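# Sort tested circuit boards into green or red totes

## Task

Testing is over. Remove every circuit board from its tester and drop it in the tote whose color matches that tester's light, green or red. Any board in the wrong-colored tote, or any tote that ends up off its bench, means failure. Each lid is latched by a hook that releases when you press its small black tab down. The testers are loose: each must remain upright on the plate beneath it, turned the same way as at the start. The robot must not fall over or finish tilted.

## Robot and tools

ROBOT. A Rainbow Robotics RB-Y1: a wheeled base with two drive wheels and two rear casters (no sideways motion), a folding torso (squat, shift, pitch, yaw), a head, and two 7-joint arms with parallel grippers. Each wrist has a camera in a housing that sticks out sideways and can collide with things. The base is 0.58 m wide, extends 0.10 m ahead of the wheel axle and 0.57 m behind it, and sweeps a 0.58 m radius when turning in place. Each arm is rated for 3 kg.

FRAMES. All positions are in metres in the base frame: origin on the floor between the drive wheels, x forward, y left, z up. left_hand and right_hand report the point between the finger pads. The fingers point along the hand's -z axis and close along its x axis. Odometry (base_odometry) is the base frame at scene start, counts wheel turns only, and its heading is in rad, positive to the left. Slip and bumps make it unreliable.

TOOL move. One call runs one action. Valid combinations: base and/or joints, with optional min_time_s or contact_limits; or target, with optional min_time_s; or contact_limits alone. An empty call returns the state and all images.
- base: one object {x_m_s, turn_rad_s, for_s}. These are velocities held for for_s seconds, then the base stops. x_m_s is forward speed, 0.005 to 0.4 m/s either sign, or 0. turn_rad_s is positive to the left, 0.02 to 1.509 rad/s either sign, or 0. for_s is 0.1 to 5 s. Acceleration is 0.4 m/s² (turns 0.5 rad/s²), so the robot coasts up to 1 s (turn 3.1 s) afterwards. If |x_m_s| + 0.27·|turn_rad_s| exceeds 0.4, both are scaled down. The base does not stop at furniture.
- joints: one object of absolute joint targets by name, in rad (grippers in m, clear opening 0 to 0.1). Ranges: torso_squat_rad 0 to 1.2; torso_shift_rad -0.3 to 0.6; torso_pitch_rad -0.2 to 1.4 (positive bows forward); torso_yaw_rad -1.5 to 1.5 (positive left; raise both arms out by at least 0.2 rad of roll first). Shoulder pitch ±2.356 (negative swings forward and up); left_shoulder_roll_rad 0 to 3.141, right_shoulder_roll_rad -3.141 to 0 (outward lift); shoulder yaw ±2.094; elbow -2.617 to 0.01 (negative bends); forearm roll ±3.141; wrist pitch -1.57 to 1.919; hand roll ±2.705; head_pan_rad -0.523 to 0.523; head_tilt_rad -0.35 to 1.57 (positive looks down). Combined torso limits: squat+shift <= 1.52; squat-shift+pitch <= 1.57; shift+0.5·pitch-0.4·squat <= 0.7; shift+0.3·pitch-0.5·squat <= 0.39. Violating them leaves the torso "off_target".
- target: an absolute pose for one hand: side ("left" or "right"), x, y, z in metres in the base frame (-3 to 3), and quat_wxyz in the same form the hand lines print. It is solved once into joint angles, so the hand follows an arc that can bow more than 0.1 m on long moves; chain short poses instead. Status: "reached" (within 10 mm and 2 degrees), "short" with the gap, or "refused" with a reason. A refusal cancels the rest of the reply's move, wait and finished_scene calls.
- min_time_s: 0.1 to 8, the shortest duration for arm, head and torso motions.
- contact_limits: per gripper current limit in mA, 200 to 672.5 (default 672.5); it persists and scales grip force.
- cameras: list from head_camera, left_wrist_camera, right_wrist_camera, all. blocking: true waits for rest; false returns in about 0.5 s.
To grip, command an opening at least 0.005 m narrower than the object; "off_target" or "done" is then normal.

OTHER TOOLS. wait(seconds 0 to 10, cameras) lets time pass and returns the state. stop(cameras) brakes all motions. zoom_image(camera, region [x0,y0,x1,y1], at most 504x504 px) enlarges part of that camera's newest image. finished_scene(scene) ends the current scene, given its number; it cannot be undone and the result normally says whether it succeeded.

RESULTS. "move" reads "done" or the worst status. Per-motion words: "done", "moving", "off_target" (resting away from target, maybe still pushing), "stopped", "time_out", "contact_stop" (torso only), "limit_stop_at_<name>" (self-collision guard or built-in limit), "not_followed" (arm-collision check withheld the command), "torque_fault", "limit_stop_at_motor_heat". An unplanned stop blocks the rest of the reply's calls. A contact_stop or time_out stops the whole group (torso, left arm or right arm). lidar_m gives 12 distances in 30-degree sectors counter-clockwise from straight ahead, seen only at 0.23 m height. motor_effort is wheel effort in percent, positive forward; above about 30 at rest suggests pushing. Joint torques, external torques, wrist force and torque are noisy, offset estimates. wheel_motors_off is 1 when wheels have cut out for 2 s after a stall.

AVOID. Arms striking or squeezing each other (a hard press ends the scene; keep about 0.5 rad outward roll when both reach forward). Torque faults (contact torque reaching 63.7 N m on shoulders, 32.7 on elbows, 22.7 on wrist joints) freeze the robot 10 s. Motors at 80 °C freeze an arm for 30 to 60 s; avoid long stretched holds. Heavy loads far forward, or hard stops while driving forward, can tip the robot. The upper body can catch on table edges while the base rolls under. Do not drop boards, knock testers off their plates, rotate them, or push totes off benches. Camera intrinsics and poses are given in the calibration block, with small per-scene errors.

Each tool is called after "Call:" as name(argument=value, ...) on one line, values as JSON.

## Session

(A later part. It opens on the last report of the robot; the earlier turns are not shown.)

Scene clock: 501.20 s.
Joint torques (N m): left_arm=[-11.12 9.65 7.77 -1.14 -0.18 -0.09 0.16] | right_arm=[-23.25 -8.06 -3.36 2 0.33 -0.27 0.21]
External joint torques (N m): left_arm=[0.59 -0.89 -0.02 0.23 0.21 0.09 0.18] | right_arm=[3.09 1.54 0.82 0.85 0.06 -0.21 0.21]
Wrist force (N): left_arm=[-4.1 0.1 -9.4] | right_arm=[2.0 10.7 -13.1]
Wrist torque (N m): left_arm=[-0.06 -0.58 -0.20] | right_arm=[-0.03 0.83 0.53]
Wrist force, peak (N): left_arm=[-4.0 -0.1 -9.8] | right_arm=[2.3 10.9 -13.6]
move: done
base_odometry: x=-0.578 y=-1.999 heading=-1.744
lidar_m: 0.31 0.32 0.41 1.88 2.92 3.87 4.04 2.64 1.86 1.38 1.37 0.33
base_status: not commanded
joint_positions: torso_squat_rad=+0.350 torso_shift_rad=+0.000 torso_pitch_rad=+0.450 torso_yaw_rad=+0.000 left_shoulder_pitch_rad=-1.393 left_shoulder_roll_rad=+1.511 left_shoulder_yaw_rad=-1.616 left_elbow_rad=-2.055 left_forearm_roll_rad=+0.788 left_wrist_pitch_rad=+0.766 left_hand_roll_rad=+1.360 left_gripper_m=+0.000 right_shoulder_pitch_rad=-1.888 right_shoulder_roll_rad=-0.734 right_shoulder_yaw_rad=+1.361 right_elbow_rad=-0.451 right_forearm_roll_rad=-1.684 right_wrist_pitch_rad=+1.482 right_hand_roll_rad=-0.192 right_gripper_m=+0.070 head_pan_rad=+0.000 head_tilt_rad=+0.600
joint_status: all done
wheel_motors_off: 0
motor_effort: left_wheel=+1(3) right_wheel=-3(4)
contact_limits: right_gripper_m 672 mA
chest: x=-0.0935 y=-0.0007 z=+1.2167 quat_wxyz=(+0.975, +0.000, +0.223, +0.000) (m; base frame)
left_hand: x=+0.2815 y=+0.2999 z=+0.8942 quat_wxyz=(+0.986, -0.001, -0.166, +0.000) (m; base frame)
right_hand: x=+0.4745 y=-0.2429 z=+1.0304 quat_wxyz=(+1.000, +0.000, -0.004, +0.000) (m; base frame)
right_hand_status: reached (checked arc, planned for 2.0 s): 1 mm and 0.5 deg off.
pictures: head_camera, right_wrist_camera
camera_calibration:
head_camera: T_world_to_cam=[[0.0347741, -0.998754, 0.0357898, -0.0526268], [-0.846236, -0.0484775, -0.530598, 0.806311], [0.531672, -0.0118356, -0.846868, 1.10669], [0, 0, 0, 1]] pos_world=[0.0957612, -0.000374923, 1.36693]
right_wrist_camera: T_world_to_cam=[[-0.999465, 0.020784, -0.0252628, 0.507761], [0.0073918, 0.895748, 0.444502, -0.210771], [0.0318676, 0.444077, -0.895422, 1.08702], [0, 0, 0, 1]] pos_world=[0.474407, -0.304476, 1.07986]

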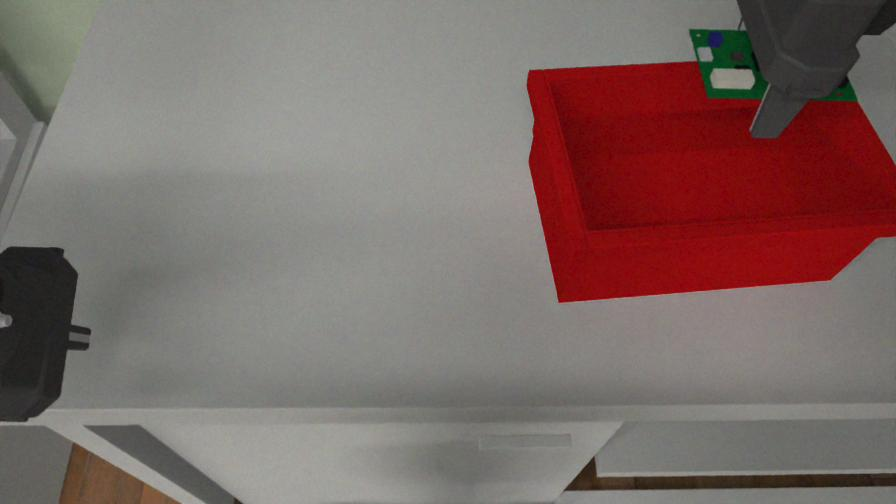

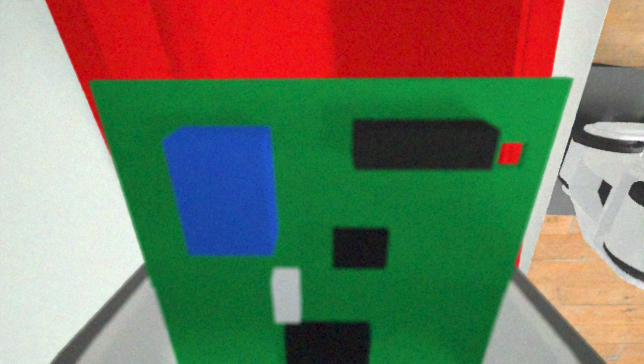

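Call:
move(target={"side":"right","x":0.478,"y":-0.238,"z":0.95,"quat_wxyz":[1,0,0,0]}, min_time_s=2, cameras=["head_camera"])

Call:
move(target={"side":"right","x":0.478,"y":-0.238,"z":0.918,"quat_wxyz":[1,0,0,0]}, min_time_s=2, cameras=["head_camera","right_wrist_camera"])

Scene clock: 514.83 s.
Joint torques (N m): left_arm=[-11.07 9.87 7.71 -1.05 -0.21 -0.19 0.15] | right_arm=[-23.13 -7.82 -1.51 2.19 0.42 -0.44 0.38]
External joint torques (N m): left_arm=[0.63 -0.68 -0.09 0.32 0.18 -0.01 0.17] | right_arm=[3.18 2.14 1 0.85 0.15 -0.28 0.37]
Wrist force (N): left_arm=[-3.8 0.1 -9.3] | right_arm=[2.0 10.7 -13.4]
Wrist torque (N m): left_arm=[-0.05 -0.54 -0.20] | right_arm=[-0.04 0.86 0.50]
Wrist force, peak (N): left_arm=[-4.0 0.0 -9.8] | right_arm=[1.8 11.2 -13.4]
move: short
base_odometry: x=-0.578 y=-1.999 heading=-1.744
lidar_m: 0.30 0.32 0.42 1.88 2.92 3.87 4.03 2.65 1.85 1.36 1.38 0.33
base_status: not commanded
joint_positions: torso_squat_rad=+0.350 torso_shift_rad=+0.000 torso_pitch_rad=+0.450 torso_yaw_rad=+0.000 left_shoulder_pitch_rad=-1.393 left_shoulder_roll_rad=+1.511 left_shoulder_yaw_rad=-1.616 left_elbow_rad=-2.055 left_forearm_roll_rad=+0.788 left_wrist_pitch_rad=+0.766 left_hand_roll_rad=+1.360 left_gripper_m=+0.000 right_shoulder_pitch_rad=-1.766 right_shoulder_roll_rad=-0.589 right_shoulder_yaw_rad=+1.361 right_elbow_rad=-0.267 right_forearm_roll_rad=-1.675 right_wrist_pitch_rad=+1.299 right_hand_roll_rad=-0.110 right_gripper_m=+0.070 head_pan_rad=+0.000 head_tilt_rad=+0.600
joint_status: all done
wheel_motors_off: 0
motor_effort: left_wheel=+1(3) right_wheel=-1(3)
contact_limits: right_gripper_m 672 mA
chest: x=-0.0935 y=-0.0007 z=+1.2167 quat_wxyz=(+0.975, +0.000, +0.223, +0.000) (m; base frame)
left_hand: x=+0.2815 y=+0.2999 z=+0.8942 quat_wxyz=(+0.986, -0.001, -0.166, +0.000) (m; base frame)
right_hand: x=+0.4776 y=-0.2381 z=+0.9505 quat_wxyz=(+1.000, -0.001, -0.026, +0.000) (m; base frame)
right_hand_status: short (checked arc, as near as the solve gets, planned for 2.0 s): 1 mm and 3.0 deg off. The place is met; only the turn is off.
pictures: head_camera
camera_calibration:
head_camera: T_world_to_cam=[[0.0347741, -0.998754, 0.0357898, -0.0526268], [-0.846236, -0.0484775, -0.530598, 0.806311], [0.531672, -0.0118356, -0.846868, 1.10669], [0, 0, 0, 1]] pos_world=[0.0957612, -0.000374923, 1.36693]

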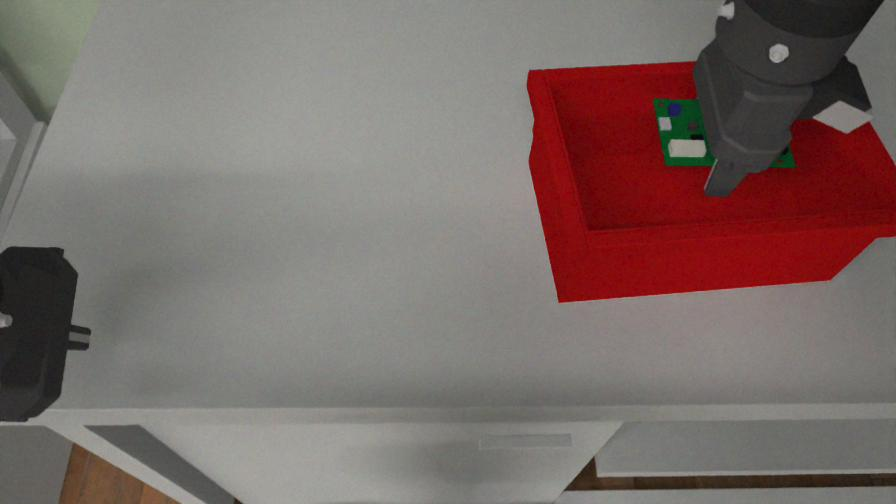

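Scene clock: 517.17 s.
Joint torques (N m): left_arm=[-10.97 9.88 7.8 -1.05 -0.13 -0.06 0.12] | right_arm=[-22.62 -7.21 -1.76 2.16 0.48 -0.55 -0.36]
External joint torques (N m): left_arm=[0.74 -0.67 0.01 0.32 0.26 0.12 0.14] | right_arm=[3.39 2.84 0.72 0.74 0.2 -0.33 -0.36]
Wrist force (N): left_arm=[-3.8 0.2 -9.7] | right_arm=[1.3 10.8 -13.3]
Wrist torque (N m): left_arm=[-0.06 -0.53 -0.19] | right_arm=[-0.07 0.79 0.52]
Wrist force, peak (N): left_arm=[-4.1 0.3 -9.9] | right_arm=[1.9 11.1 -13.6]
move: short
base_odometry: x=-0.578 y=-1.999 heading=-1.744
lidar_m: 0.30 0.32 0.41 1.88 2.92 3.86 4.03 2.65 1.85 1.37 1.37 0.33
base_status: not commanded
joint_positions: torso_squat_rad=+0.350 torso_shift_rad=+0.000 torso_pitch_rad=+0.450 torso_yaw_rad=+0.000 left_shoulder_pitch_rad=-1.393 left_shoulder_roll_rad=+1.511 left_shoulder_yaw_rad=-1.616 left_elbow_rad=-2.055 left_forearm_roll_rad=+0.788 left_wrist_pitch_rad=+0.766 left_hand_roll_rad=+1.360 left_gripper_m=+0.000 right_shoulder_pitch_rad=-1.708 right_shoulder_roll_rad=-0.567 right_shoulder_yaw_rad=+1.363 right_elbow_rad=-0.267 right_forearm_roll_rad=-1.668 right_wrist_pitch_rad=+1.203 right_hand_roll_rad=-0.115 right_gripper_m=+0.070 head_pan_rad=+0.000 head_tilt_rad=+0.600
joint_status: all done
wheel_motors_off: 0
motor_effort: left_wheel=+1(3) right_wheel=-3(4)
contact_limits: right_gripper_m 672 mA
chest: x=-0.0935 y=-0.0007 z=+1.2167 quat_wxyz=(+0.975, +0.000, +0.223, +0.000) (m; base frame)
left_hand: x=+0.2815 y=+0.2999 z=+0.8942 quat_wxyz=(+0.986, -0.001, -0.166, +0.000) (m; base frame)
right_hand: x=+0.4776 y=-0.2381 z=+0.9186 quat_wxyz=(+0.999, -0.001, -0.043, +0.000) (m; base frame)
right_hand_status: short (checked arc, as near as the solve gets, planned for 2.0 s): 1 mm and 4.9 deg off. The place is met; only the turn is off.
pictures: head_camera, right_wrist_camera
camera_calibration:
head_camera: T_world_to_cam=[[0.0347741, -0.998754, 0.0357898, -0.0526268], [-0.846236, -0.0484775, -0.530598, 0.806311], [0.531672, -0.0118356, -0.846868, 1.10669], [0, 0, 0, 1]] pos_world=[0.0957612, -0.000374923, 1.36693]
right_wrist_camera: T_world_to_cam=[[-0.994524, 0.0203358, -0.102514, 0.576439], [-0.0271372, 0.896997, 0.441204, -0.145549], [0.100927, 0.441569, -0.891533, 0.947587], [0, 0, 0, 1]] pos_world=[0.473695, -0.29959, 0.968115]

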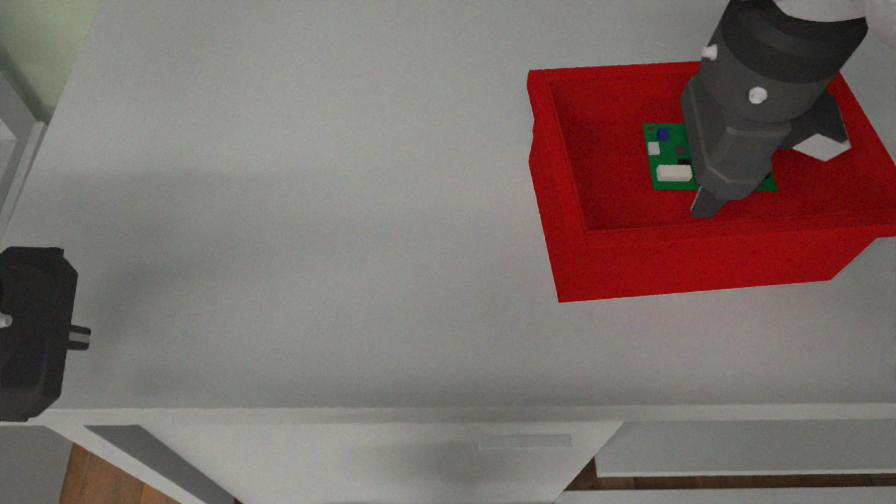

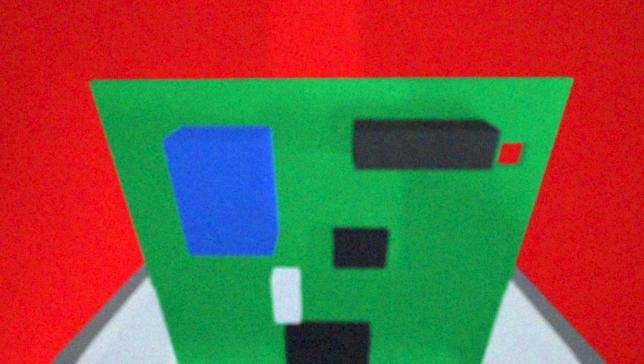

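Continue down until touching.

Call:
move(target={"side":"right","x":0.478,"y":-0.238,"z":0.905,"quat_wxyz":[1,0,0,0]}, min_time_s=1.5)

Call:
move(target={"side":"right","x":0.476,"y":-0.238,"z":0.896,"quat_wxyz":[1,0,0,0]}, min_time_s=1.5, cameras=["head_camera"])

Scene clock: 523.23 s.
Joint torques (N m): left_arm=[-11.13 9.83 7.52 -1.05 -0.14 -0.16 0.1] | right_arm=[-22.21 -7.49 -1.24 2.24 0.39 -0.62 -0.45]
External joint torques (N m): left_arm=[0.57 -0.72 -0.28 0.32 0.25 0.02 0.12] | right_arm=[3.64 2.58 1.22 0.79 0.11 -0.36 -0.45]
Wrist force (N): left_arm=[-4.0 -0.2 -9.6] | right_arm=[1.5 11.0 -13.0]
Wrist torque (N m): left_arm=[-0.03 -0.55 -0.19] | right_arm=[-0.08 0.80 0.50]
Wrist force, peak (N): left_arm=[-4.2 0.1 -9.8] | right_arm=[1.5 11.3 -13.3]
move: short
base_odometry: x=-0.578 y=-1.999 heading=-1.744
lidar_m: 0.30 0.31 0.43 1.88 2.93 3.87 4.04 2.66 1.86 1.37 1.37 0.33
base_status: not commanded
joint_positions: torso_squat_rad=+0.350 torso_shift_rad=+0.000 torso_pitch_rad=+0.450 torso_yaw_rad=+0.000 left_shoulder_pitch_rad=-1.393 left_shoulder_roll_rad=+1.511 left_shoulder_yaw_rad=-1.616 left_elbow_rad=-2.055 left_forearm_roll_rad=+0.788 left_wrist_pitch_rad=+0.766 left_hand_roll_rad=+1.360 left_gripper_m=+0.000 right_shoulder_pitch_rad=-1.683 right_shoulder_roll_rad=-0.558 right_shoulder_yaw_rad=+1.364 right_elbow_rad=-0.267 right_forearm_roll_rad=-1.664 right_wrist_pitch_rad=+1.161 right_hand_roll_rad=-0.117 right_gripper_m=+0.070 head_pan_rad=+0.000 head_tilt_rad=+0.600
joint_status: all done
wheel_motors_off: 0
motor_effort: left_wheel=+1(3) right_wheel=-2(4)
contact_limits: right_gripper_m 672 mA
chest: x=-0.0935 y=-0.0007 z=+1.2167 quat_wxyz=(+0.975, +0.000, +0.223, +0.000) (m; base frame)
left_hand: x=+0.2815 y=+0.2999 z=+0.8942 quat_wxyz=(+0.986, -0.001, -0.166, +0.000) (m; base frame)
right_hand: x=+0.4776 y=-0.2381 z=+0.9057 quat_wxyz=(+0.999, -0.001, -0.051, +0.000) (m; base frame)
right_hand_status: short (checked arc, as near as the solve gets, planned for 1.5 s): 1 mm and 5.9 deg off. The place is met; only the turn is off.
pictures: none

Scene clock: 525.07 s.
Joint torques (N m): left_arm=[-10.94 9.96 7.48 -1.11 -0.15 -0.12 0.12] | right_arm=[-22.22 -7.38 -1.46 2.12 0.35 -0.59 -0.27]
External joint torques (N m): left_arm=[0.76 -0.59 -0.32 0.26 0.24 0.06 0.14] | right_arm=[3.5 2.7 0.99 0.65 0.07 -0.33 -0.27]
Wrist force (N): left_arm=[-3.9 0.2 -9.9] | right_arm=[1.4 10.9 -13.2]
Wrist torque (N m): left_arm=[-0.08 -0.55 -0.20] | right_arm=[-0.09 0.78 0.51]
Wrist force, peak (N): left_arm=[-4.1 0.3 -9.8] | right_arm=[1.8 11.3 -13.3]
move: short
base_odometry: x=-0.578 y=-1.999 heading=-1.744
lidar_m: 0.30 0.31 0.43 1.88 2.92 3.87 4.04 2.65 1.86 1.36 1.39 0.33
base_status: not commanded
joint_positions: torso_squat_rad=+0.350 torso_shift_rad=+0.000 torso_pitch_rad=+0.450 torso_yaw_rad=+0.000 left_shoulder_pitch_rad=-1.393 left_shoulder_roll_rad=+1.511 left_shoulder_yaw_rad=-1.616 left_elbow_rad=-2.055 left_forearm_roll_rad=+0.788 left_wrist_pitch_rad=+0.766 left_hand_roll_rad=+1.360 left_gripper_m=+0.000 right_shoulder_pitch_rad=-1.667 right_shoulder_roll_rad=-0.552 right_shoulder_yaw_rad=+1.365 right_elbow_rad=-0.267 right_forearm_roll_rad=-1.663 right_wrist_pitch_rad=+1.140 right_hand_roll_rad=-0.118 right_gripper_m=+0.070 head_pan_rad=+0.000 head_tilt_rad=+0.600
joint_status: all done
wheel_motors_off: 0
motor_effort: left_wheel=+2(3) right_wheel=-1(4)
contact_limits: right_gripper_m 672 mA
chest: x=-0.0935 y=-0.0007 z=+1.2167 quat_wxyz=(+0.975, +0.000, +0.223, +0.000) (m; base frame)
left_hand: x=+0.2815 y=+0.2999 z=+0.8942 quat_wxyz=(+0.986, -0.001, -0.166, +0.000) (m; base frame)
right_hand: x=+0.4756 y=-0.2381 z=+0.8967 quat_wxyz=(+0.999, -0.002, -0.053, +0.000) (m; base frame)
right_hand_status: short (checked arc, as near as the solve gets, planned for 1.5 s): 1 mm and 6.1 deg off. The place is met; only the turn is off.
pictures: head_camera
camera_calibration:
head_camera: T_world_to_cam=[[0.0347741, -0.998754, 0.0357898, -0.0526268], [-0.846236, -0.0484775, -0.530598, 0.806311], [0.531672, -0.0118356, -0.846868, 1.10669], [0, 0, 0, 1]] pos_world=[0.0957612, -0.000374923, 1.36693]

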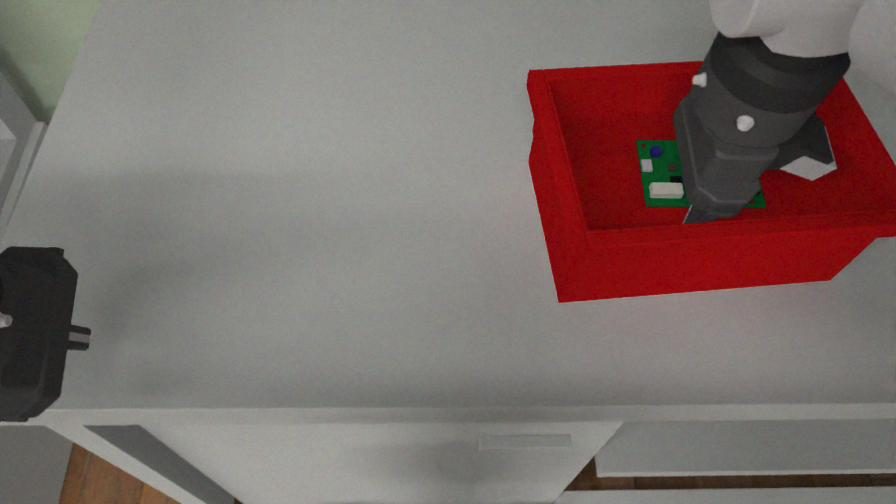

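Call:
move(target={"side":"right","x":0.487,"y":-0.238,"z":0.885,"quat_wxyz":[0.9986,0,-0.053,0]}, min_time_s=1.5)

Call:
move(joints={"right_gripper_m":0.085}, cameras=["head_camera","right_wrist_camera"])

Call:
move(target={"side":"right","x":0.475,"y":-0.238,"z":1.04,"quat_wxyz":[0.9986,0,-0.053,0]}, min_time_s=2, cameras=["head_camera"])

Scene clock: 532.00 s.
Joint torques (N m): left_arm=[-10.79 9.78 7.8 -1.05 -0.14 -0.09 0.13] | right_arm=[-22.02 -7.46 -1.25 2.25 0.4 -0.78 -0.35]
External joint torques (N m): left_arm=[0.91 -0.77 0.01 0.32 0.25 0.09 0.14] | right_arm=[3.62 2.66 1.21 0.75 0.11 -0.38 -0.36]
Wrist force (N): left_arm=[-3.9 0.0 -9.5] | right_arm=[1.1 10.9 -13.2]
Wrist torque (N m): left_arm=[-0.06 -0.52 -0.19] | right_arm=[-0.09 0.79 0.50]
Wrist force, peak (N): left_arm=[-4.2 -0.1 -9.7] | right_arm=[1.6 11.1 -13.5]
move: short
base_odometry: x=-0.578 y=-1.999 heading=-1.744
lidar_m: 0.31 0.31 0.42 1.88 2.92 3.87 4.03 2.65 1.86 1.37 1.38 0.33
base_status: not commanded
joint_positions: torso_squat_rad=+0.350 torso_shift_rad=+0.000 torso_pitch_rad=+0.450 torso_yaw_rad=+0.000 left_shoulder_pitch_rad=-1.393 left_shoulder_roll_rad=+1.511 left_shoulder_yaw_rad=-1.616 left_elbow_rad=-2.055 left_forearm_roll_rad=+0.788 left_wrist_pitch_rad=+0.766 left_hand_roll_rad=+1.360 left_gripper_m=+0.000 right_shoulder_pitch_rad=-1.642 right_shoulder_roll_rad=-0.544 right_shoulder_yaw_rad=+1.365 right_elbow_rad=-0.267 right_forearm_roll_rad=-1.652 right_wrist_pitch_rad=+1.047 right_hand_roll_rad=-0.124 right_gripper_m=+0.070 head_pan_rad=+0.000 head_tilt_rad=+0.600
joint_status: all done
wheel_motors_off: 0
motor_effort: left_wheel=+0(2) right_wheel=-2(4)
contact_limits: right_gripper_m 672 mA
chest: x=-0.0935 y=-0.0007 z=+1.2167 quat_wxyz=(+0.975, +0.000, +0.223, +0.000) (m; base frame)
left_hand: x=+0.2815 y=+0.2999 z=+0.8942 quat_wxyz=(+0.986, -0.001, -0.166, +0.000) (m; base frame)
right_hand: x=+0.4866 y=-0.2381 z=+0.8857 quat_wxyz=(+0.996, -0.001, -0.086, +0.000) (m; base frame)
right_hand_status: short (checked arc, as near as the solve gets, planned for 1.5 s): 1 mm and 3.8 deg off. The place is met; only the turn is off.
pictures: none

Scene clock: 532.63 s.
Joint torques (N m): left_arm=[-11.12 9.89 7.79 -1.09 -0.16 -0.16 0.16] | right_arm=[-22.05 -7.27 -1.4 2.3 0.43 -0.72 -0.41]
External joint torques (N m): left_arm=[0.59 -0.66 -0.01 0.28 0.23 0.02 0.17] | right_arm=[3.59 2.84 1.06 0.79 0.15 -0.32 -0.42]
Wrist force (N): left_arm=[-4.2 0.3 -9.4] | right_arm=[1.2 10.8 -12.4]
Wrist torque (N m): left_arm=[-0.08 -0.58 -0.19] | right_arm=[-0.07 0.78 0.50]
Wrist force, peak (N): left_arm=[-4.2 0.0 -9.7] | right_arm=[1.0 11.1 -13.0]
move: done
base_odometry: x=-0.578 y=-1.999 heading=-1.744
lidar_m: 0.31 0.32 0.43 1.88 2.92 3.86 4.04 2.65 1.86 1.37 1.38 0.33
base_status: not commanded
joint_positions: torso_squat_rad=+0.350 torso_shift_rad=+0.000 torso_pitch_rad=+0.450 torso_yaw_rad=+0.000 left_shoulder_pitch_rad=-1.393 left_shoulder_roll_rad=+1.511 left_shoulder_yaw_rad=-1.616 left_elbow_rad=-2.055 left_forearm_roll_rad=+0.788 left_wrist_pitch_rad=+0.766 left_hand_roll_rad=+1.360 left_gripper_m=+0.000 right_shoulder_pitch_rad=-1.642 right_shoulder_roll_rad=-0.544 right_shoulder_yaw_rad=+1.365 right_elbow_rad=-0.267 right_forearm_roll_rad=-1.652 right_wrist_pitch_rad=+1.047 right_hand_roll_rad=-0.124 right_gripper_m=+0.085 head_pan_rad=+0.000 head_tilt_rad=+0.600
joint_status: all done
wheel_motors_off: 0
motor_effort: left_wheel=+2(2) right_wheel=-1(4)
contact_limits: right_gripper_m 672 mA
chest: x=-0.0935 y=-0.0007 z=+1.2167 quat_wxyz=(+0.975, +0.000, +0.223, +0.000) (m; base frame)
left_hand: x=+0.2815 y=+0.2999 z=+0.8942 quat_wxyz=(+0.986, -0.001, -0.166, +0.000) (m; base frame)
right_hand: x=+0.4866 y=-0.2381 z=+0.8857 quat_wxyz=(+0.996, -0.001, -0.086, +0.000) (m; base frame)
pictures: head_camera, right_wrist_camera
camera_calibration:
head_camera: T_world_to_cam=[[0.0347741, -0.998754, 0.0357898, -0.0526268], [-0.846236, -0.0484775, -0.530598, 0.806311], [0.531672, -0.0118356, -0.846868, 1.10669], [0, 0, 0, 1]] pos_world=[0.0957612, -0.000374923, 1.36693]
right_wrist_camera: T_world_to_cam=[[-0.981758, 0.0204329, -0.189035, 0.652496], [-0.0655671, 0.896842, 0.437465, -0.108811], [0.178473, 0.441879, -0.879142, 0.86866], [0, 0, 0, 1]] pos_world=[0.478426, -0.299589, 0.934621]

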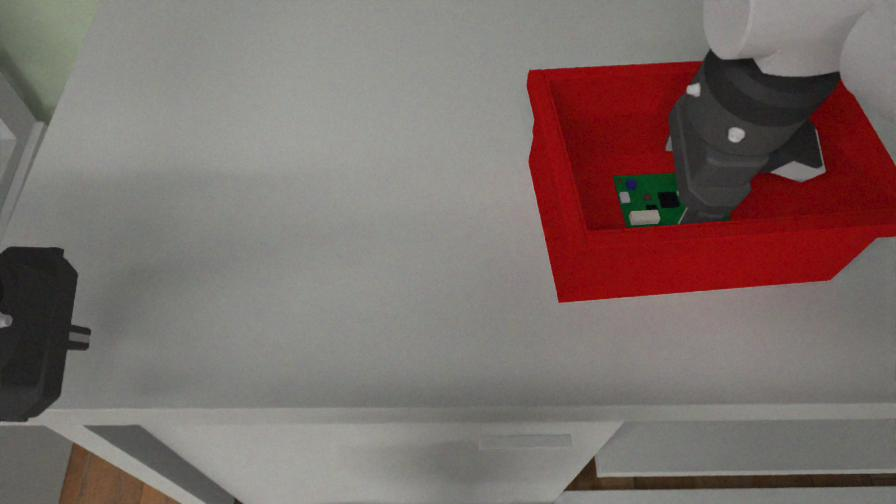

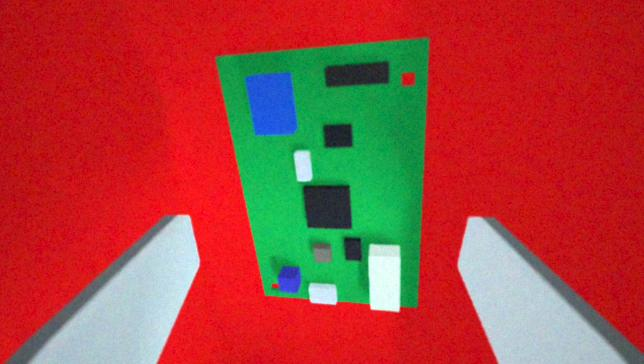

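Scene clock: 534.97 s.
Joint torques (N m): left_arm=[-10.93 9.77 7.82 -1.11 -0.2 -0.12 0.23] | right_arm=[-23.58 -10.49 -7.94 0.65 0.38 -0.2 -0.23]
External joint torques (N m): left_arm=[0.78 -0.78 0.02 0.26 0.19 0.06 0.25] | right_arm=[1.63 -0.88 -0.55 -0.57 0.04 0.02 -0.24]
Wrist force (N): left_arm=[-3.8 0.2 -9.7] | right_arm=[1.7 10.5 -12.9]
Wrist torque (N m): left_arm=[-0.07 -0.53 -0.20] | right_arm=[-0.02 0.83 0.52]
Wrist force, peak (N): left_arm=[-3.9 0.2 -9.8] | right_arm=[1.0 11.0 -13.3]
move: done
base_odometry: x=-0.578 y=-1.999 heading=-1.744
lidar_m: 0.31 0.32 0.41 1.88 2.93 3.87 4.03 2.65 1.86 1.37 1.38 0.33
base_status: not commanded
joint_positions: torso_squat_rad=+0.350 torso_shift_rad=+0.000 torso_pitch_rad=+0.450 torso_yaw_rad=+0.000 left_shoulder_pitch_rad=-1.393 left_shoulder_roll_rad=+1.511 left_shoulder_yaw_rad=-1.616 left_elbow_rad=-2.055 left_forearm_roll_rad=+0.788 left_wrist_pitch_rad=+0.766 left_hand_roll_rad=+1.360 left_gripper_m=+0.000 right_shoulder_pitch_rad=-1.867 right_shoulder_roll_rad=-0.917 right_shoulder_yaw_rad=+1.362 right_elbow_rad=-0.844 right_forearm_roll_rad=-1.648 right_wrist_pitch_rad=+1.382 right_hand_roll_rad=-0.406 right_gripper_m=+0.085 head_pan_rad=+0.000 head_tilt_rad=+0.600
joint_status: all done
wheel_motors_off: 0
motor_effort: left_wheel=+1(3) right_wheel=-1(4)
contact_limits: right_gripper_m 672 mA
chest: x=-0.0935 y=-0.0007 z=+1.2167 quat_wxyz=(+0.975, +0.000, +0.223, +0.000) (m; base frame)
left_hand: x=+0.2815 y=+0.2999 z=+0.8942 quat_wxyz=(+0.986, -0.001, -0.166, +0.000) (m; base frame)
right_hand: x=+0.4748 y=-0.2377 z=+1.0401 quat_wxyz=(+0.999, +0.001, -0.051, +0.000) (m; base frame)
right_hand_status: reached (checked arc, planned for 2.0 s): 0 mm and 0.3 deg off.
pictures: head_camera
camera_calibration:
head_camera: T_world_to_cam=[[0.0347741, -0.998754, 0.0357898, -0.0526268], [-0.846236, -0.0484775, -0.530598, 0.806311], [0.531672, -0.0118356, -0.846868, 1.10669], [0, 0, 0, 1]] pos_world=[0.0957612, -0.000374923, 1.36693]

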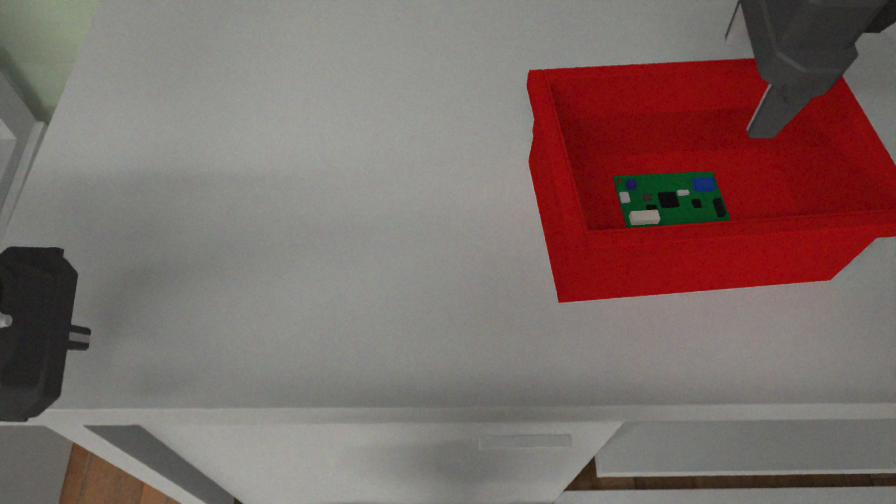

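Call:
move(target={"side":"right","x":0.32,"y":-0.28,"z":1.1,"quat_wxyz":[0.985,0,-0.174,0]})

Call:
move(base={"x_m_s":-0.25,"for_s":2.4}, joints={"right_gripper_m":0.0})

Call:
move(base={"turn_rad_s":-0.7,"for_s":4.08}, joints={"head_tilt_rad":0.2})

Call:
move(base={"x_m_s":0.4,"for_s":5})

Call:
move(base={"x_m_s":0.35,"for_s":3.1})

Call:
move(base={"turn_rad_s":-0.3,"for_s":0.96}, cameras=["head_camera"])

Scene clock: 549.57 s.
Joint torques (N m): left_arm=[-11 9.83 7.74 -1.06 -0.12 -0.18 0.14] | right_arm=[-11.03 -6.74 -10.44 1.84 0.61 -0.55 0.13]
External joint torques (N m): left_arm=[0.71 -0.72 -0.06 0.31 0.27 0 0.16] | right_arm=[1.83 0.58 -0.08 -0.3 -0.17 -0.16 0.11]
Wrist force (N): left_arm=[-3.7 0.2 -9.5] | right_arm=[-0.1 10.5 -12.7]
Wrist torque (N m): left_arm=[-0.09 -0.52 -0.20] | right_arm=[-0.04 0.71 0.52]
Wrist force, peak (N): left_arm=[-4.0 0.0 -9.8] | right_arm=[1.9 11.2 -13.4]
move: done
base_odometry: x=-0.578 y=-1.999 heading=-1.744
lidar_m: 0.30 0.32 0.41 1.88 2.92 3.86 4.02 2.65 1.86 1.37 1.37 0.33
base_status: not commanded
joint_positions: torso_squat_rad=+0.350 torso_shift_rad=+0.000 torso_pitch_rad=+0.450 torso_yaw_rad=+0.000 left_shoulder_pitch_rad=-1.393 left_shoulder_roll_rad=+1.511 left_shoulder_yaw_rad=-1.616 left_elbow_rad=-2.055 left_forearm_roll_rad=+0.788 left_wrist_pitch_rad=+0.766 left_hand_roll_rad=+1.360 left_gripper_m=+0.000 right_shoulder_pitch_rad=-1.799 right_shoulder_roll_rad=-1.727 right_shoulder_yaw_rad=+1.322 right_elbow_rad=-2.156 right_forearm_roll_rad=-1.465 right_wrist_pitch_rad=+1.182 right_hand_roll_rad=-0.996 right_gripper_m=+0.085 head_pan_rad=+0.000 head_tilt_rad=+0.600
joint_status: all done
wheel_motors_off: 0
motor_effort: left_wheel=+3(4) right_wheel=-3(3)
contact_limits: right_gripper_m 672 mA
chest: x=-0.0935 y=-0.0007 z=+1.2167 quat_wxyz=(+0.975, +0.000, +0.223, +0.000) (m; base frame)
left_hand: x=+0.2815 y=+0.2999 z=+0.8943 quat_wxyz=(+0.986, -0.001, -0.166, +0.000) (m; base frame)
right_hand: x=+0.3201 y=-0.2800 z=+1.1002 quat_wxyz=(+0.985, +0.000, -0.174, +0.000) (m; base frame)
right_hand_status: reached (checked arc, planned for 1.6 s): 0 mm and 0.0 deg off.
pictures: none

Scene clock: 553.30 s.
Joint torques (N m): left_arm=[-11.04 9.66 7.59 -1.07 -0.17 -0.14 0.14] | right_arm=[-11.12 -6.84 -10.61 2.14 0.6 -0.56 0.2]
External joint torques (N m): left_arm=[0.66 -0.89 -0.2 0.3 0.22 0.04 0.16] | right_arm=[1.74 0.48 -0.24 0.01 -0.18 -0.16 0.18]
Wrist force (N): left_arm=[-3.9 -0.1 -9.6] | right_arm=[-0.3 10.6 -12.5]
Wrist torque (N m): left_arm=[-0.03 -0.53 -0.20] | right_arm=[-0.05 0.70 0.53]
Wrist force, peak (N): left_arm=[-4.1 0.3 -9.8] | right_arm=[-0.1 10.9 -13.0]
move: done
base_odometry: x=-0.475 y=-1.408 heading=-1.743
lidar_m: 0.91 0.93 2.03 2.82 2.90 3.60 3.43 2.70 1.90 1.80 1.62 1.66
base_status: done (sent for 2.4 of 2.4 s)
joint_positions: torso_squat_rad=+0.350 torso_shift_rad=+0.000 torso_pitch_rad=+0.450 torso_yaw_rad=+0.000 left_shoulder_pitch_rad=-1.393 left_shoulder_roll_rad=+1.511 left_shoulder_yaw_rad=-1.616 left_elbow_rad=-2.055 left_forearm_roll_rad=+0.788 left_wrist_pitch_rad=+0.766 left_hand_roll_rad=+1.360 left_gripper_m=+0.000 right_shoulder_pitch_rad=-1.799 right_shoulder_roll_rad=-1.727 right_shoulder_yaw_rad=+1.322 right_elbow_rad=-2.156 right_forearm_roll_rad=-1.465 right_wrist_pitch_rad=+1.182 right_hand_roll_rad=-0.996 right_gripper_m=+0.000 head_pan_rad=+0.000 head_tilt_rad=+0.600
joint_status: all done
wheel_motors_off: 0
motor_effort: left_wheel=+6(20) right_wheel=-3(23)
contact_limits: right_gripper_m 672 mA
chest: x=-0.0935 y=-0.0007 z=+1.2167 quat_wxyz=(+0.975, +0.000, +0.223, +0.000) (m; base frame)
left_hand: x=+0.2815 y=+0.2999 z=+0.8943 quat_wxyz=(+0.986, -0.001, -0.166, +0.000) (m; base frame)
right_hand: x=+0.3200 y=-0.2800 z=+1.1002 quat_wxyz=(+0.985, +0.000, -0.174, +0.000) (m; base frame)
pictures: none

Scene clock: 559.10 s.
Joint torques (N m): left_arm=[-10.85 9.8 7.69 -0.97 -0.15 -0.15 0.18] | right_arm=[-10.96 -6.59 -10.79 2.02 0.57 -0.62 0.25]
External joint torques (N m): left_arm=[0.85 -0.75 -0.11 0.4 0.24 0.03 0.2] | right_arm=[1.9 0.73 -0.43 -0.12 -0.21 -0.23 0.23]
Wrist force (N): left_arm=[-4.0 0.2 -9.5] | right_arm=[-0.2 10.4 -12.5]
Wrist torque (N m): left_arm=[-0.06 -0.55 -0.19] | right_arm=[-0.03 0.70 0.51]
Wrist force, peak (N): left_arm=[-4.2 0.4 -9.7] | right_arm=[-0.2 10.8 -12.8]
move: done
base_odometry: x=-0.475 y=-1.408 heading=+1.694
lidar_m: 3.56 2.08 1.78 1.77 1.63 0.90 0.91 1.14 2.05 2.84 3.25 3.43
base_status: done (sent for 4.07 of 4.07 s)
joint_positions: torso_squat_rad=+0.350 torso_shift_rad=+0.000 torso_pitch_rad=+0.450 torso_yaw_rad=+0.000 left_shoulder_pitch_rad=-1.393 left_shoulder_roll_rad=+1.511 left_shoulder_yaw_rad=-1.616 left_elbow_rad=-2.055 left_forearm_roll_rad=+0.788 left_wrist_pitch_rad=+0.766 left_hand_roll_rad=+1.360 left_gripper_m=+0.000 right_shoulder_pitch_rad=-1.799 right_shoulder_roll_rad=-1.727 right_shoulder_yaw_rad=+1.322 right_elbow_rad=-2.156 right_forearm_roll_rad=-1.465 right_wrist_pitch_rad=+1.182 right_hand_roll_rad=-0.996 right_gripper_m=+0.000 head_pan_rad=+0.000 head_tilt_rad=+0.200
joint_status: all done
wheel_motors_off: 0
motor_effort: left_wheel=+2(26) right_wheel=+3(23)
contact_limits: right_gripper_m 672 mA
chest: x=-0.0935 y=-0.0007 z=+1.2167 quat_wxyz=(+0.975, +0.000, +0.223, +0.000) (m; base frame)
left_hand: x=+0.2815 y=+0.2999 z=+0.8943 quat_wxyz=(+0.986, -0.001, -0.166, +0.000) (m; base frame)
right_hand: x=+0.3201 y=-0.2800 z=+1.1002 quat_wxyz=(+0.985, +0.000, -0.174, +0.000) (m; base frame)
pictures: none

Scene clock: 565.57 s.
Joint torques (N m): left_arm=[-11.06 9.64 7.68 -1.07 -0.2 -0.19 0.13] | right_arm=[-11.25 -6.96 -10.24 2.11 0.56 -0.55 0.13]
External joint torques (N m): left_arm=[0.64 -0.91 -0.12 0.3 0.19 -0.01 0.15] | right_arm=[1.61 0.36 0.12 -0.02 -0.21 -0.16 0.11]
Wrist force (N): left_arm=[-4.0 -0.1 -9.6] | right_arm=[-0.2 10.9 -12.6]
Wrist torque (N m): left_arm=[-0.05 -0.53 -0.20] | right_arm=[-0.08 0.69 0.52]
Wrist force, peak (N): left_arm=[-3.9 0.1 -9.9] | right_arm=[0.2 11.0 -12.9]
move: done
base_odometry: x=-0.720 y=+0.577 heading=+1.694
lidar_m: 1.56 1.51 1.28 1.28 1.48 2.54 2.86 3.68 3.35 3.28 1.85 1.68
base_status: done (sent for 5 of 5 s)
joint_positions: torso_squat_rad=+0.350 torso_shift_rad=+0.000 torso_pitch_rad=+0.450 torso_yaw_rad=+0.000 left_shoulder_pitch_rad=-1.393 left_shoulder_roll_rad=+1.511 left_shoulder_yaw_rad=-1.616 left_elbow_rad=-2.055 left_forearm_roll_rad=+0.788 left_wrist_pitch_rad=+0.766 left_hand_roll_rad=+1.360 left_gripper_m=+0.000 right_shoulder_pitch_rad=-1.799 right_shoulder_roll_rad=-1.727 right_shoulder_yaw_rad=+1.322 right_elbow_rad=-2.156 right_forearm_roll_rad=-1.465 right_wrist_pitch_rad=+1.182 right_hand_roll_rad=-0.996 right_gripper_m=+0.000 head_pan_rad=+0.000 head_tilt_rad=+0.200
joint_status: not commanded
wheel_motors_off: 0
motor_effort: left_wheel=-2(31) right_wheel=+0(28)
contact_limits: right_gripper_m 672 mA
chest: x=-0.0935 y=-0.0007 z=+1.2167 quat_wxyz=(+0.975, +0.000, +0.223, +0.000) (m; base frame)
left_hand: x=+0.2815 y=+0.2999 z=+0.8942 quat_wxyz=(+0.986, -0.001, -0.166, +0.000) (m; base frame)
right_hand: x=+0.3201 y=-0.2800 z=+1.1002 quat_wxyz=(+0.985, +0.000, -0.174, +0.000) (m; base frame)
pictures: none

Scene clock: 570.00 s.
Joint torques (N m): left_arm=[-10.96 9.7 7.72 -1.12 -0.19 -0.18 0.18] | right_arm=[-10.97 -6.83 -10.36 2.06 0.69 -0.48 0.18]
External joint torques (N m): left_arm=[0.75 -0.85 -0.08 0.25 0.2 0 0.2] | right_arm=[1.89 0.49 0 -0.08 -0.08 -0.09 0.16]
Wrist force (N): left_arm=[-3.8 -0.1 -9.7] | right_arm=[-0.3 10.7 -12.4]
Wrist torque (N m): left_arm=[-0.03 -0.53 -0.20] | right_arm=[-0.06 0.70 0.51]
Wrist force, peak (N): left_arm=[-4.1 0.2 -9.7] | right_arm=[0.0 10.9 -12.8]
move: done
base_odometry: x=-0.853 y=+1.654 heading=+1.694
lidar_m: 0.47 0.54 1.02 1.02 1.17 2.01 3.93 4.22 3.62 1.15 1.22 1.12
base_status: done (sent for 3.1 of 3.1 s)
joint_positions: torso_squat_rad=+0.350 torso_shift_rad=+0.000 torso_pitch_rad=+0.450 torso_yaw_rad=+0.000 left_shoulder_pitch_rad=-1.393 left_shoulder_roll_rad=+1.511 left_shoulder_yaw_rad=-1.616 left_elbow_rad=-2.055 left_forearm_roll_rad=+0.788 left_wrist_pitch_rad=+0.766 left_hand_roll_rad=+1.360 left_gripper_m=+0.000 right_shoulder_pitch_rad=-1.799 right_shoulder_roll_rad=-1.727 right_shoulder_yaw_rad=+1.322 right_elbow_rad=-2.156 right_forearm_roll_rad=-1.465 right_wrist_pitch_rad=+1.182 right_hand_roll_rad=-0.996 right_gripper_m=+0.000 head_pan_rad=+0.000 head_tilt_rad=+0.200
joint_status: not commanded
wheel_motors_off: 0
motor_effort: left_wheel=-2(21) right_wheel=+0(24)
contact_limits: right_gripper_m 672 mA
chest: x=-0.0935 y=-0.0007 z=+1.2167 quat_wxyz=(+0.975, +0.000, +0.223, +0.000) (m; base frame)
left_hand: x=+0.2815 y=+0.2999 z=+0.8942 quat_wxyz=(+0.986, -0.001, -0.166, +0.000) (m; base frame)
right_hand: x=+0.3201 y=-0.2800 z=+1.1001 quat_wxyz=(+0.985, +0.000, -0.174, +0.000) (m; base frame)
pictures: none

Scene clock: 571.87 s.
Joint torques (N m): left_arm=[-10.9 9.77 7.82 -1.18 -0.17 -0.05 0.07] | right_arm=[-11.4 -6.62 -10.44 2.1 0.6 -0.58 0.11]
External joint torques (N m): left_arm=[0.81 -0.78 0.02 0.19 0.22 0.13 0.09] | right_arm=[1.46 0.7 -0.07 -0.04 -0.17 -0.19 0.09]
Wrist force (N): left_arm=[-3.8 0.1 -9.3] | right_arm=[-0.1 10.8 -12.7]
Wrist torque (N m): left_arm=[-0.07 -0.53 -0.22] | right_arm=[-0.05 0.73 0.51]
Wrist force, peak (N): left_arm=[-4.4 0.2 -9.6] | right_arm=[-0.2 11.1 -12.9]
move: done
base_odometry: x=-0.853 y=+1.654 heading=+1.404
lidar_m: 0.47 0.47 0.64 1.02 1.05 1.40 3.48 4.04 3.79 2.01 1.11 1.18
base_status: done (sent for 0.97 of 0.97 s)
joint_positions: torso_squat_rad=+0.350 torso_shift_rad=+0.000 torso_pitch_rad=+0.450 torso_yaw_rad=+0.000 left_shoulder_pitch_rad=-1.393 left_shoulder_roll_rad=+1.511 left_shoulder_yaw_rad=-1.616 left_elbow_rad=-2.055 left_forearm_roll_rad=+0.788 left_wrist_pitch_rad=+0.766 left_hand_roll_rad=+1.360 left_gripper_m=+0.000 right_shoulder_pitch_rad=-1.799 right_shoulder_roll_rad=-1.727 right_shoulder_yaw_rad=+1.322 right_elbow_rad=-2.156 right_forearm_roll_rad=-1.465 right_wrist_pitch_rad=+1.182 right_hand_roll_rad=-0.996 right_gripper_m=+0.000 head_pan_rad=+0.000 head_tilt_rad=+0.200
joint_status: not commanded
wheel_motors_off: 0
motor_effort: left_wheel=+2(24) right_wheel=-1(25)
contact_limits: right_gripper_m 672 mA
chest: x=-0.0935 y=-0.0007 z=+1.2167 quat_wxyz=(+0.975, +0.000, +0.223, +0.000) (m; base frame)
left_hand: x=+0.2815 y=+0.2999 z=+0.8942 quat_wxyz=(+0.986, -0.001, -0.166, +0.000) (m; base frame)
right_hand: x=+0.3201 y=-0.2800 z=+1.1002 quat_wxyz=(+0.985, +0.000, -0.174, +0.000) (m; base frame)
pictures: head_camera
camera_calibration:
head_camera: T_world_to_cam=[[0.0177377, -0.99876, 0.0465124, -0.0672455], [-0.572959, -0.0482774, -0.818161, 1.20158], [0.819392, -0.0121373, -0.573105, 0.723108], [0, 0, 0, 1]] pos_world=[0.0971416, -0.00037615, 1.40063]

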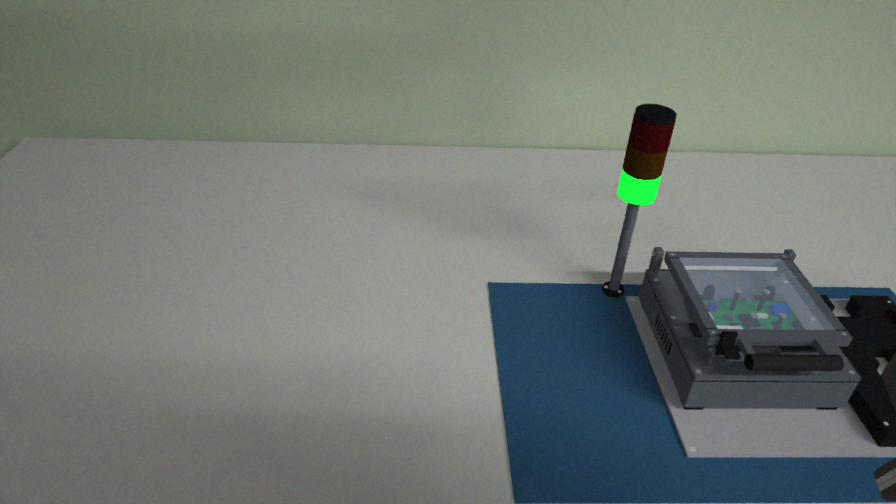

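Call:
move(base={"x_m_s":0.15,"for_s":1.27}, joints={"head_tilt_rad":0.55})

Call:
move(target={"side":"right","x":0.32,"y":-0.33,"z":1.07,"quat_wxyz":[0.985,0,-0.174,0]}, cameras=["head_camera","right_wrist_camera"])

Call:
zoom_image(camera="right_wrist_camera", region=[150, 0, 514, 364])

Scene clock: 583.60 s.
Joint torques (N m): left_arm=[-11.14 9.86 7.84 -1.04 -0.15 -0.1 0.19] | right_arm=[-11.34 -6.81 -10.34 2.03 0.54 -0.59 0.14]
External joint torques (N m): left_arm=[0.57 -0.69 0.04 0.33 0.24 0.08 0.2] | right_arm=[1.52 0.51 0.02 -0.11 -0.24 -0.19 0.12]
Wrist force (N): left_arm=[-4.1 0.0 -9.4] | right_arm=[-0.2 10.5 -12.5]
Wrist torque (N m): left_arm=[-0.04 -0.55 -0.19] | right_arm=[-0.03 0.71 0.52]
Wrist force, peak (N): left_arm=[-3.9 0.2 -10.0] | right_arm=[0.3 11.1 -12.8]
move: done
base_odometry: x=-0.821 y=+1.841 heading=+1.404
lidar_m: 0.32 0.28 0.37 1.02 1.05 1.42 3.52 4.23 3.79 1.46 1.06 0.98
base_status: done (sent for 1.27 of 1.27 s)
joint_positions: torso_squat_rad=+0.350 torso_shift_rad=+0.000 torso_pitch_rad=+0.450 torso_yaw_rad=+0.000 left_shoulder_pitch_rad=-1.393 left_shoulder_roll_rad=+1.511 left_shoulder_yaw_rad=-1.616 left_elbow_rad=-2.055 left_forearm_roll_rad=+0.788 left_wrist_pitch_rad=+0.766 left_hand_roll_rad=+1.360 left_gripper_m=+0.000 right_shoulder_pitch_rad=-1.799 right_shoulder_roll_rad=-1.727 right_shoulder_yaw_rad=+1.322 right_elbow_rad=-2.156 right_forearm_roll_rad=-1.465 right_wrist_pitch_rad=+1.182 right_hand_roll_rad=-0.996 right_gripper_m=+0.000 head_pan_rad=+0.000 head_tilt_rad=+0.550
joint_status: all done
wheel_motors_off: 0
motor_effort: left_wheel=-2(30) right_wheel=+1(25)
contact_limits: right_gripper_m 672 mA
chest: x=-0.0935 y=-0.0007 z=+1.2167 quat_wxyz=(+0.975, +0.000, +0.223, +0.000) (m; base frame)
left_hand: x=+0.2815 y=+0.2999 z=+0.8942 quat_wxyz=(+0.986, -0.001, -0.166, +0.000) (m; base frame)
right_hand: x=+0.3201 y=-0.2800 z=+1.1002 quat_wxyz=(+0.985, +0.000, -0.174, +0.000) (m; base frame)
pictures: none

Scene clock: 584.37 s.
Joint torques (N m): left_arm=[-10.98 9.94 7.63 -1.04 -0.17 -0.17 0.15] | right_arm=[-11.31 -7.62 -10.37 1.73 0.4 -0.32 -0.25]
External joint torques (N m): left_arm=[0.72 -0.61 -0.17 0.33 0.22 0.01 0.17] | right_arm=[0.36 1.17 0.01 -0.24 -0.28 0.16 -0.27]
Wrist force (N): left_arm=[-4.0 0.1 -9.5] | right_arm=[0.2 10.8 -12.4]
Wrist torque (N m): left_arm=[-0.06 -0.56 -0.20] | right_arm=[-0.06 0.74 0.50]
Wrist force, peak (N): left_arm=[-4.1 0.6 -9.7] | right_arm=[0.0 11.3 -12.5]
move: done
base_odometry: x=-0.821 y=+1.841 heading=+1.404
lidar_m: 0.32 0.28 0.38 1.02 1.06 1.41 3.51 4.23 3.78 1.46 1.05 0.97
base_status: not commanded
joint_positions: torso_squat_rad=+0.350 torso_shift_rad=+0.000 torso_pitch_rad=+0.450 torso_yaw_rad=+0.000 left_shoulder_pitch_rad=-1.393 left_shoulder_roll_rad=+1.511 left_shoulder_yaw_rad=-1.616 left_elbow_rad=-2.055 left_forearm_roll_rad=+0.788 left_wrist_pitch_rad=+0.766 left_hand_roll_rad=+1.360 left_gripper_m=+0.000 right_shoulder_pitch_rad=-1.700 right_shoulder_roll_rad=-1.822 right_shoulder_yaw_rad=+1.390 right_elbow_rad=-2.102 right_forearm_roll_rad=-1.446 right_wrist_pitch_rad=+1.022 right_hand_roll_rad=-0.851 right_gripper_m=+0.000 head_pan_rad=+0.000 head_tilt_rad=+0.550
joint_status: all done
wheel_motors_off: 0
motor_effort: left_wheel=-1(3) right_wheel=+1(3)
contact_limits: right_gripper_m 672 mA
chest: x=-0.0935 y=-0.0007 z=+1.2167 quat_wxyz=(+0.975, +0.000, +0.223, +0.000) (m; base frame)
left_hand: x=+0.2815 y=+0.2999 z=+0.8942 quat_wxyz=(+0.986, -0.001, -0.166, +0.000) (m; base frame)
right_hand: x=+0.3199 y=-0.3303 z=+1.0703 quat_wxyz=(+0.985, -0.001, -0.175, -0.001) (m; base frame)
right_hand_status: reached (checked arc, planned for 0.4 s): 0 mm and 0.2 deg off.
pictures: head_camera, right_wrist_camera
camera_calibration:
head_camera: T_world_to_cam=[[0.0329429, -0.998754, 0.0374799, -0.0549438], [-0.8187, -0.0484757, -0.572172, 0.863558], [0.573276, -0.0118357, -0.819277, 1.06785], [0, 0, 0, 1]] pos_world=[0.0966296, -0.00037493, 1.37103]
right_wrist_camera: T_world_to_cam=[[-0.932745, 0.020904, -0.35993, 0.693029], [-0.141613, 0.896842, 0.41907, -0.0738179], [0.331561, 0.441857, -0.833565, 1.00373], [0, 0, 0, 1]] pos_world=[0.303169, -0.391789, 1.11705]

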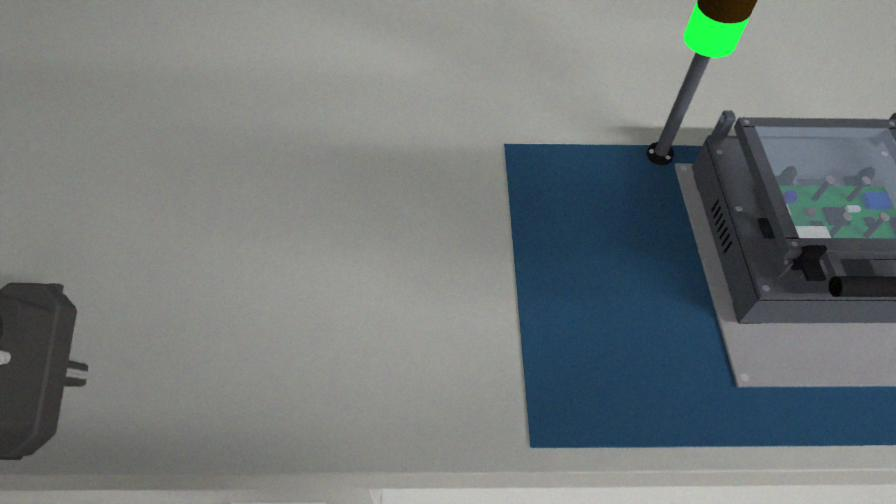

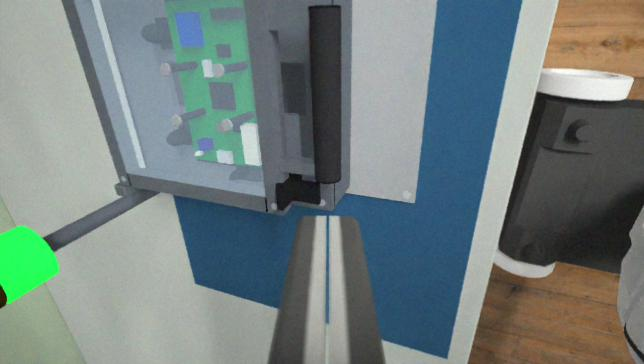

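Scaled by 1.385 from the camera's 644x364 image, which has a finer 1265x715 frame.

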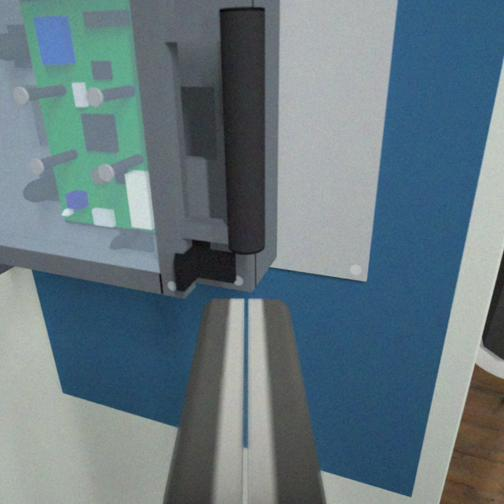

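Call:
move(target={"side":"right","x":0.36,"y":-0.291,"z":1.04,"quat_wxyz":[0.985,0,-0.174,0]}, min_time_s=2, cameras=["right_wrist_camera","head_camera"])

Scene clock: 615.47 s.
Joint torques (N m): left_arm=[-11.01 9.79 7.7 -1.11 -0.21 -0.21 0.14] | right_arm=[-12.48 -6.97 -9.33 1.93 0.67 -0.2 -0.22]
External joint torques (N m): left_arm=[0.7 -0.76 -0.1 0.26 0.18 -0.03 0.16] | right_arm=[2.7 2.4 1.43 0.58 -0.04 0.22 -0.24]
Wrist force (N): left_arm=[-3.6 0.2 -9.7] | right_arm=[-0.1 10.6 -12.4]
Wrist torque (N m): left_arm=[-0.08 -0.51 -0.19] | right_arm=[-0.04 0.70 0.50]
Wrist force, peak (N): left_arm=[-4.0 0.2 -9.9] | right_arm=[-0.1 11.1 -12.7]
move: done
base_odometry: x=-0.821 y=+1.841 heading=+1.404
lidar_m: 0.32 0.28 0.37 1.02 1.05 1.41 3.51 4.23 3.78 1.47 1.06 0.98
base_status: not commanded
joint_positions: torso_squat_rad=+0.350 torso_shift_rad=+0.000 torso_pitch_rad=+0.450 torso_yaw_rad=+0.000 left_shoulder_pitch_rad=-1.393 left_shoulder_roll_rad=+1.511 left_shoulder_yaw_rad=-1.616 left_elbow_rad=-2.055 left_forearm_roll_rad=+0.788 left_wrist_pitch_rad=+0.766 left_hand_roll_rad=+1.360 left_gripper_m=+0.000 right_shoulder_pitch_rad=-1.697 right_shoulder_roll_rad=-1.592 right_shoulder_yaw_rad=+1.401 right_elbow_rad=-1.964 right_forearm_roll_rad=-1.353 right_wrist_pitch_rad=+1.041 right_hand_roll_rad=-0.950 right_gripper_m=+0.000 head_pan_rad=+0.000 head_tilt_rad=+0.550
joint_status: all done
wheel_motors_off: 0
motor_effort: left_wheel=-2(4) right_wheel=+1(3)
contact_limits: right_gripper_m 672 mA
chest: x=-0.0935 y=-0.0007 z=+1.2167 quat_wxyz=(+0.975, +0.000, +0.223, +0.000) (m; base frame)
left_hand: x=+0.2815 y=+0.2999 z=+0.8942 quat_wxyz=(+0.986, -0.001, -0.166, +0.000) (m; base frame)
right_hand: x=+0.3594 y=-0.2910 z=+1.0408 quat_wxyz=(+0.985, +0.000, -0.175, +0.000) (m; base frame)
right_hand_status: reached (checked arc, planned for 2.0 s): 1 mm and 0.1 deg off.
pictures: head_camera, right_wrist_camera
camera_calibration:
head_camera: T_world_to_cam=[[0.0329429, -0.998754, 0.0374799, -0.0549438], [-0.8187, -0.0484757, -0.572172, 0.863558], [0.573276, -0.0118357, -0.819277, 1.06785], [0, 0, 0, 1]] pos_world=[0.0966296, -0.00037493, 1.37103]
right_wrist_camera: T_world_to_cam=[[-0.932729, 0.020255, -0.360009, 0.718308], [-0.142888, 0.89592, 0.420608, -0.092491], [0.331059, 0.443754, -0.832756, 0.948482], [0, 0, 0, 1]] pos_world=[0.342767, -0.352578, 1.08735]

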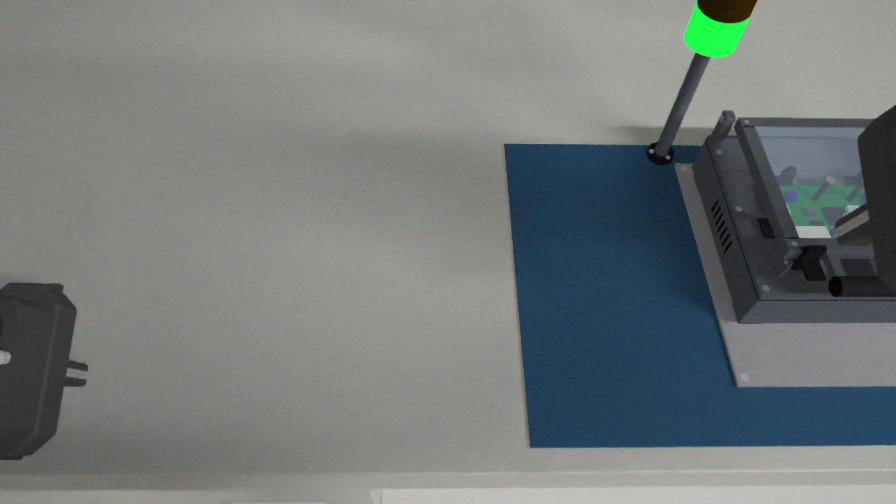

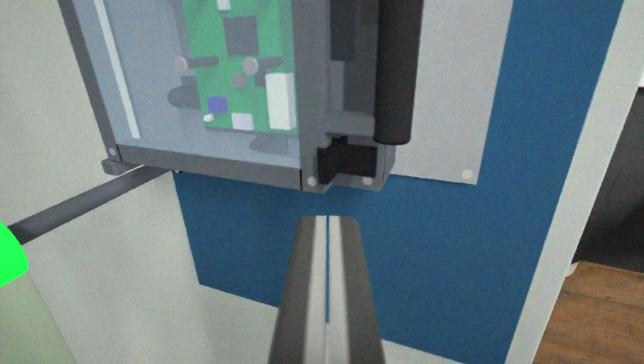

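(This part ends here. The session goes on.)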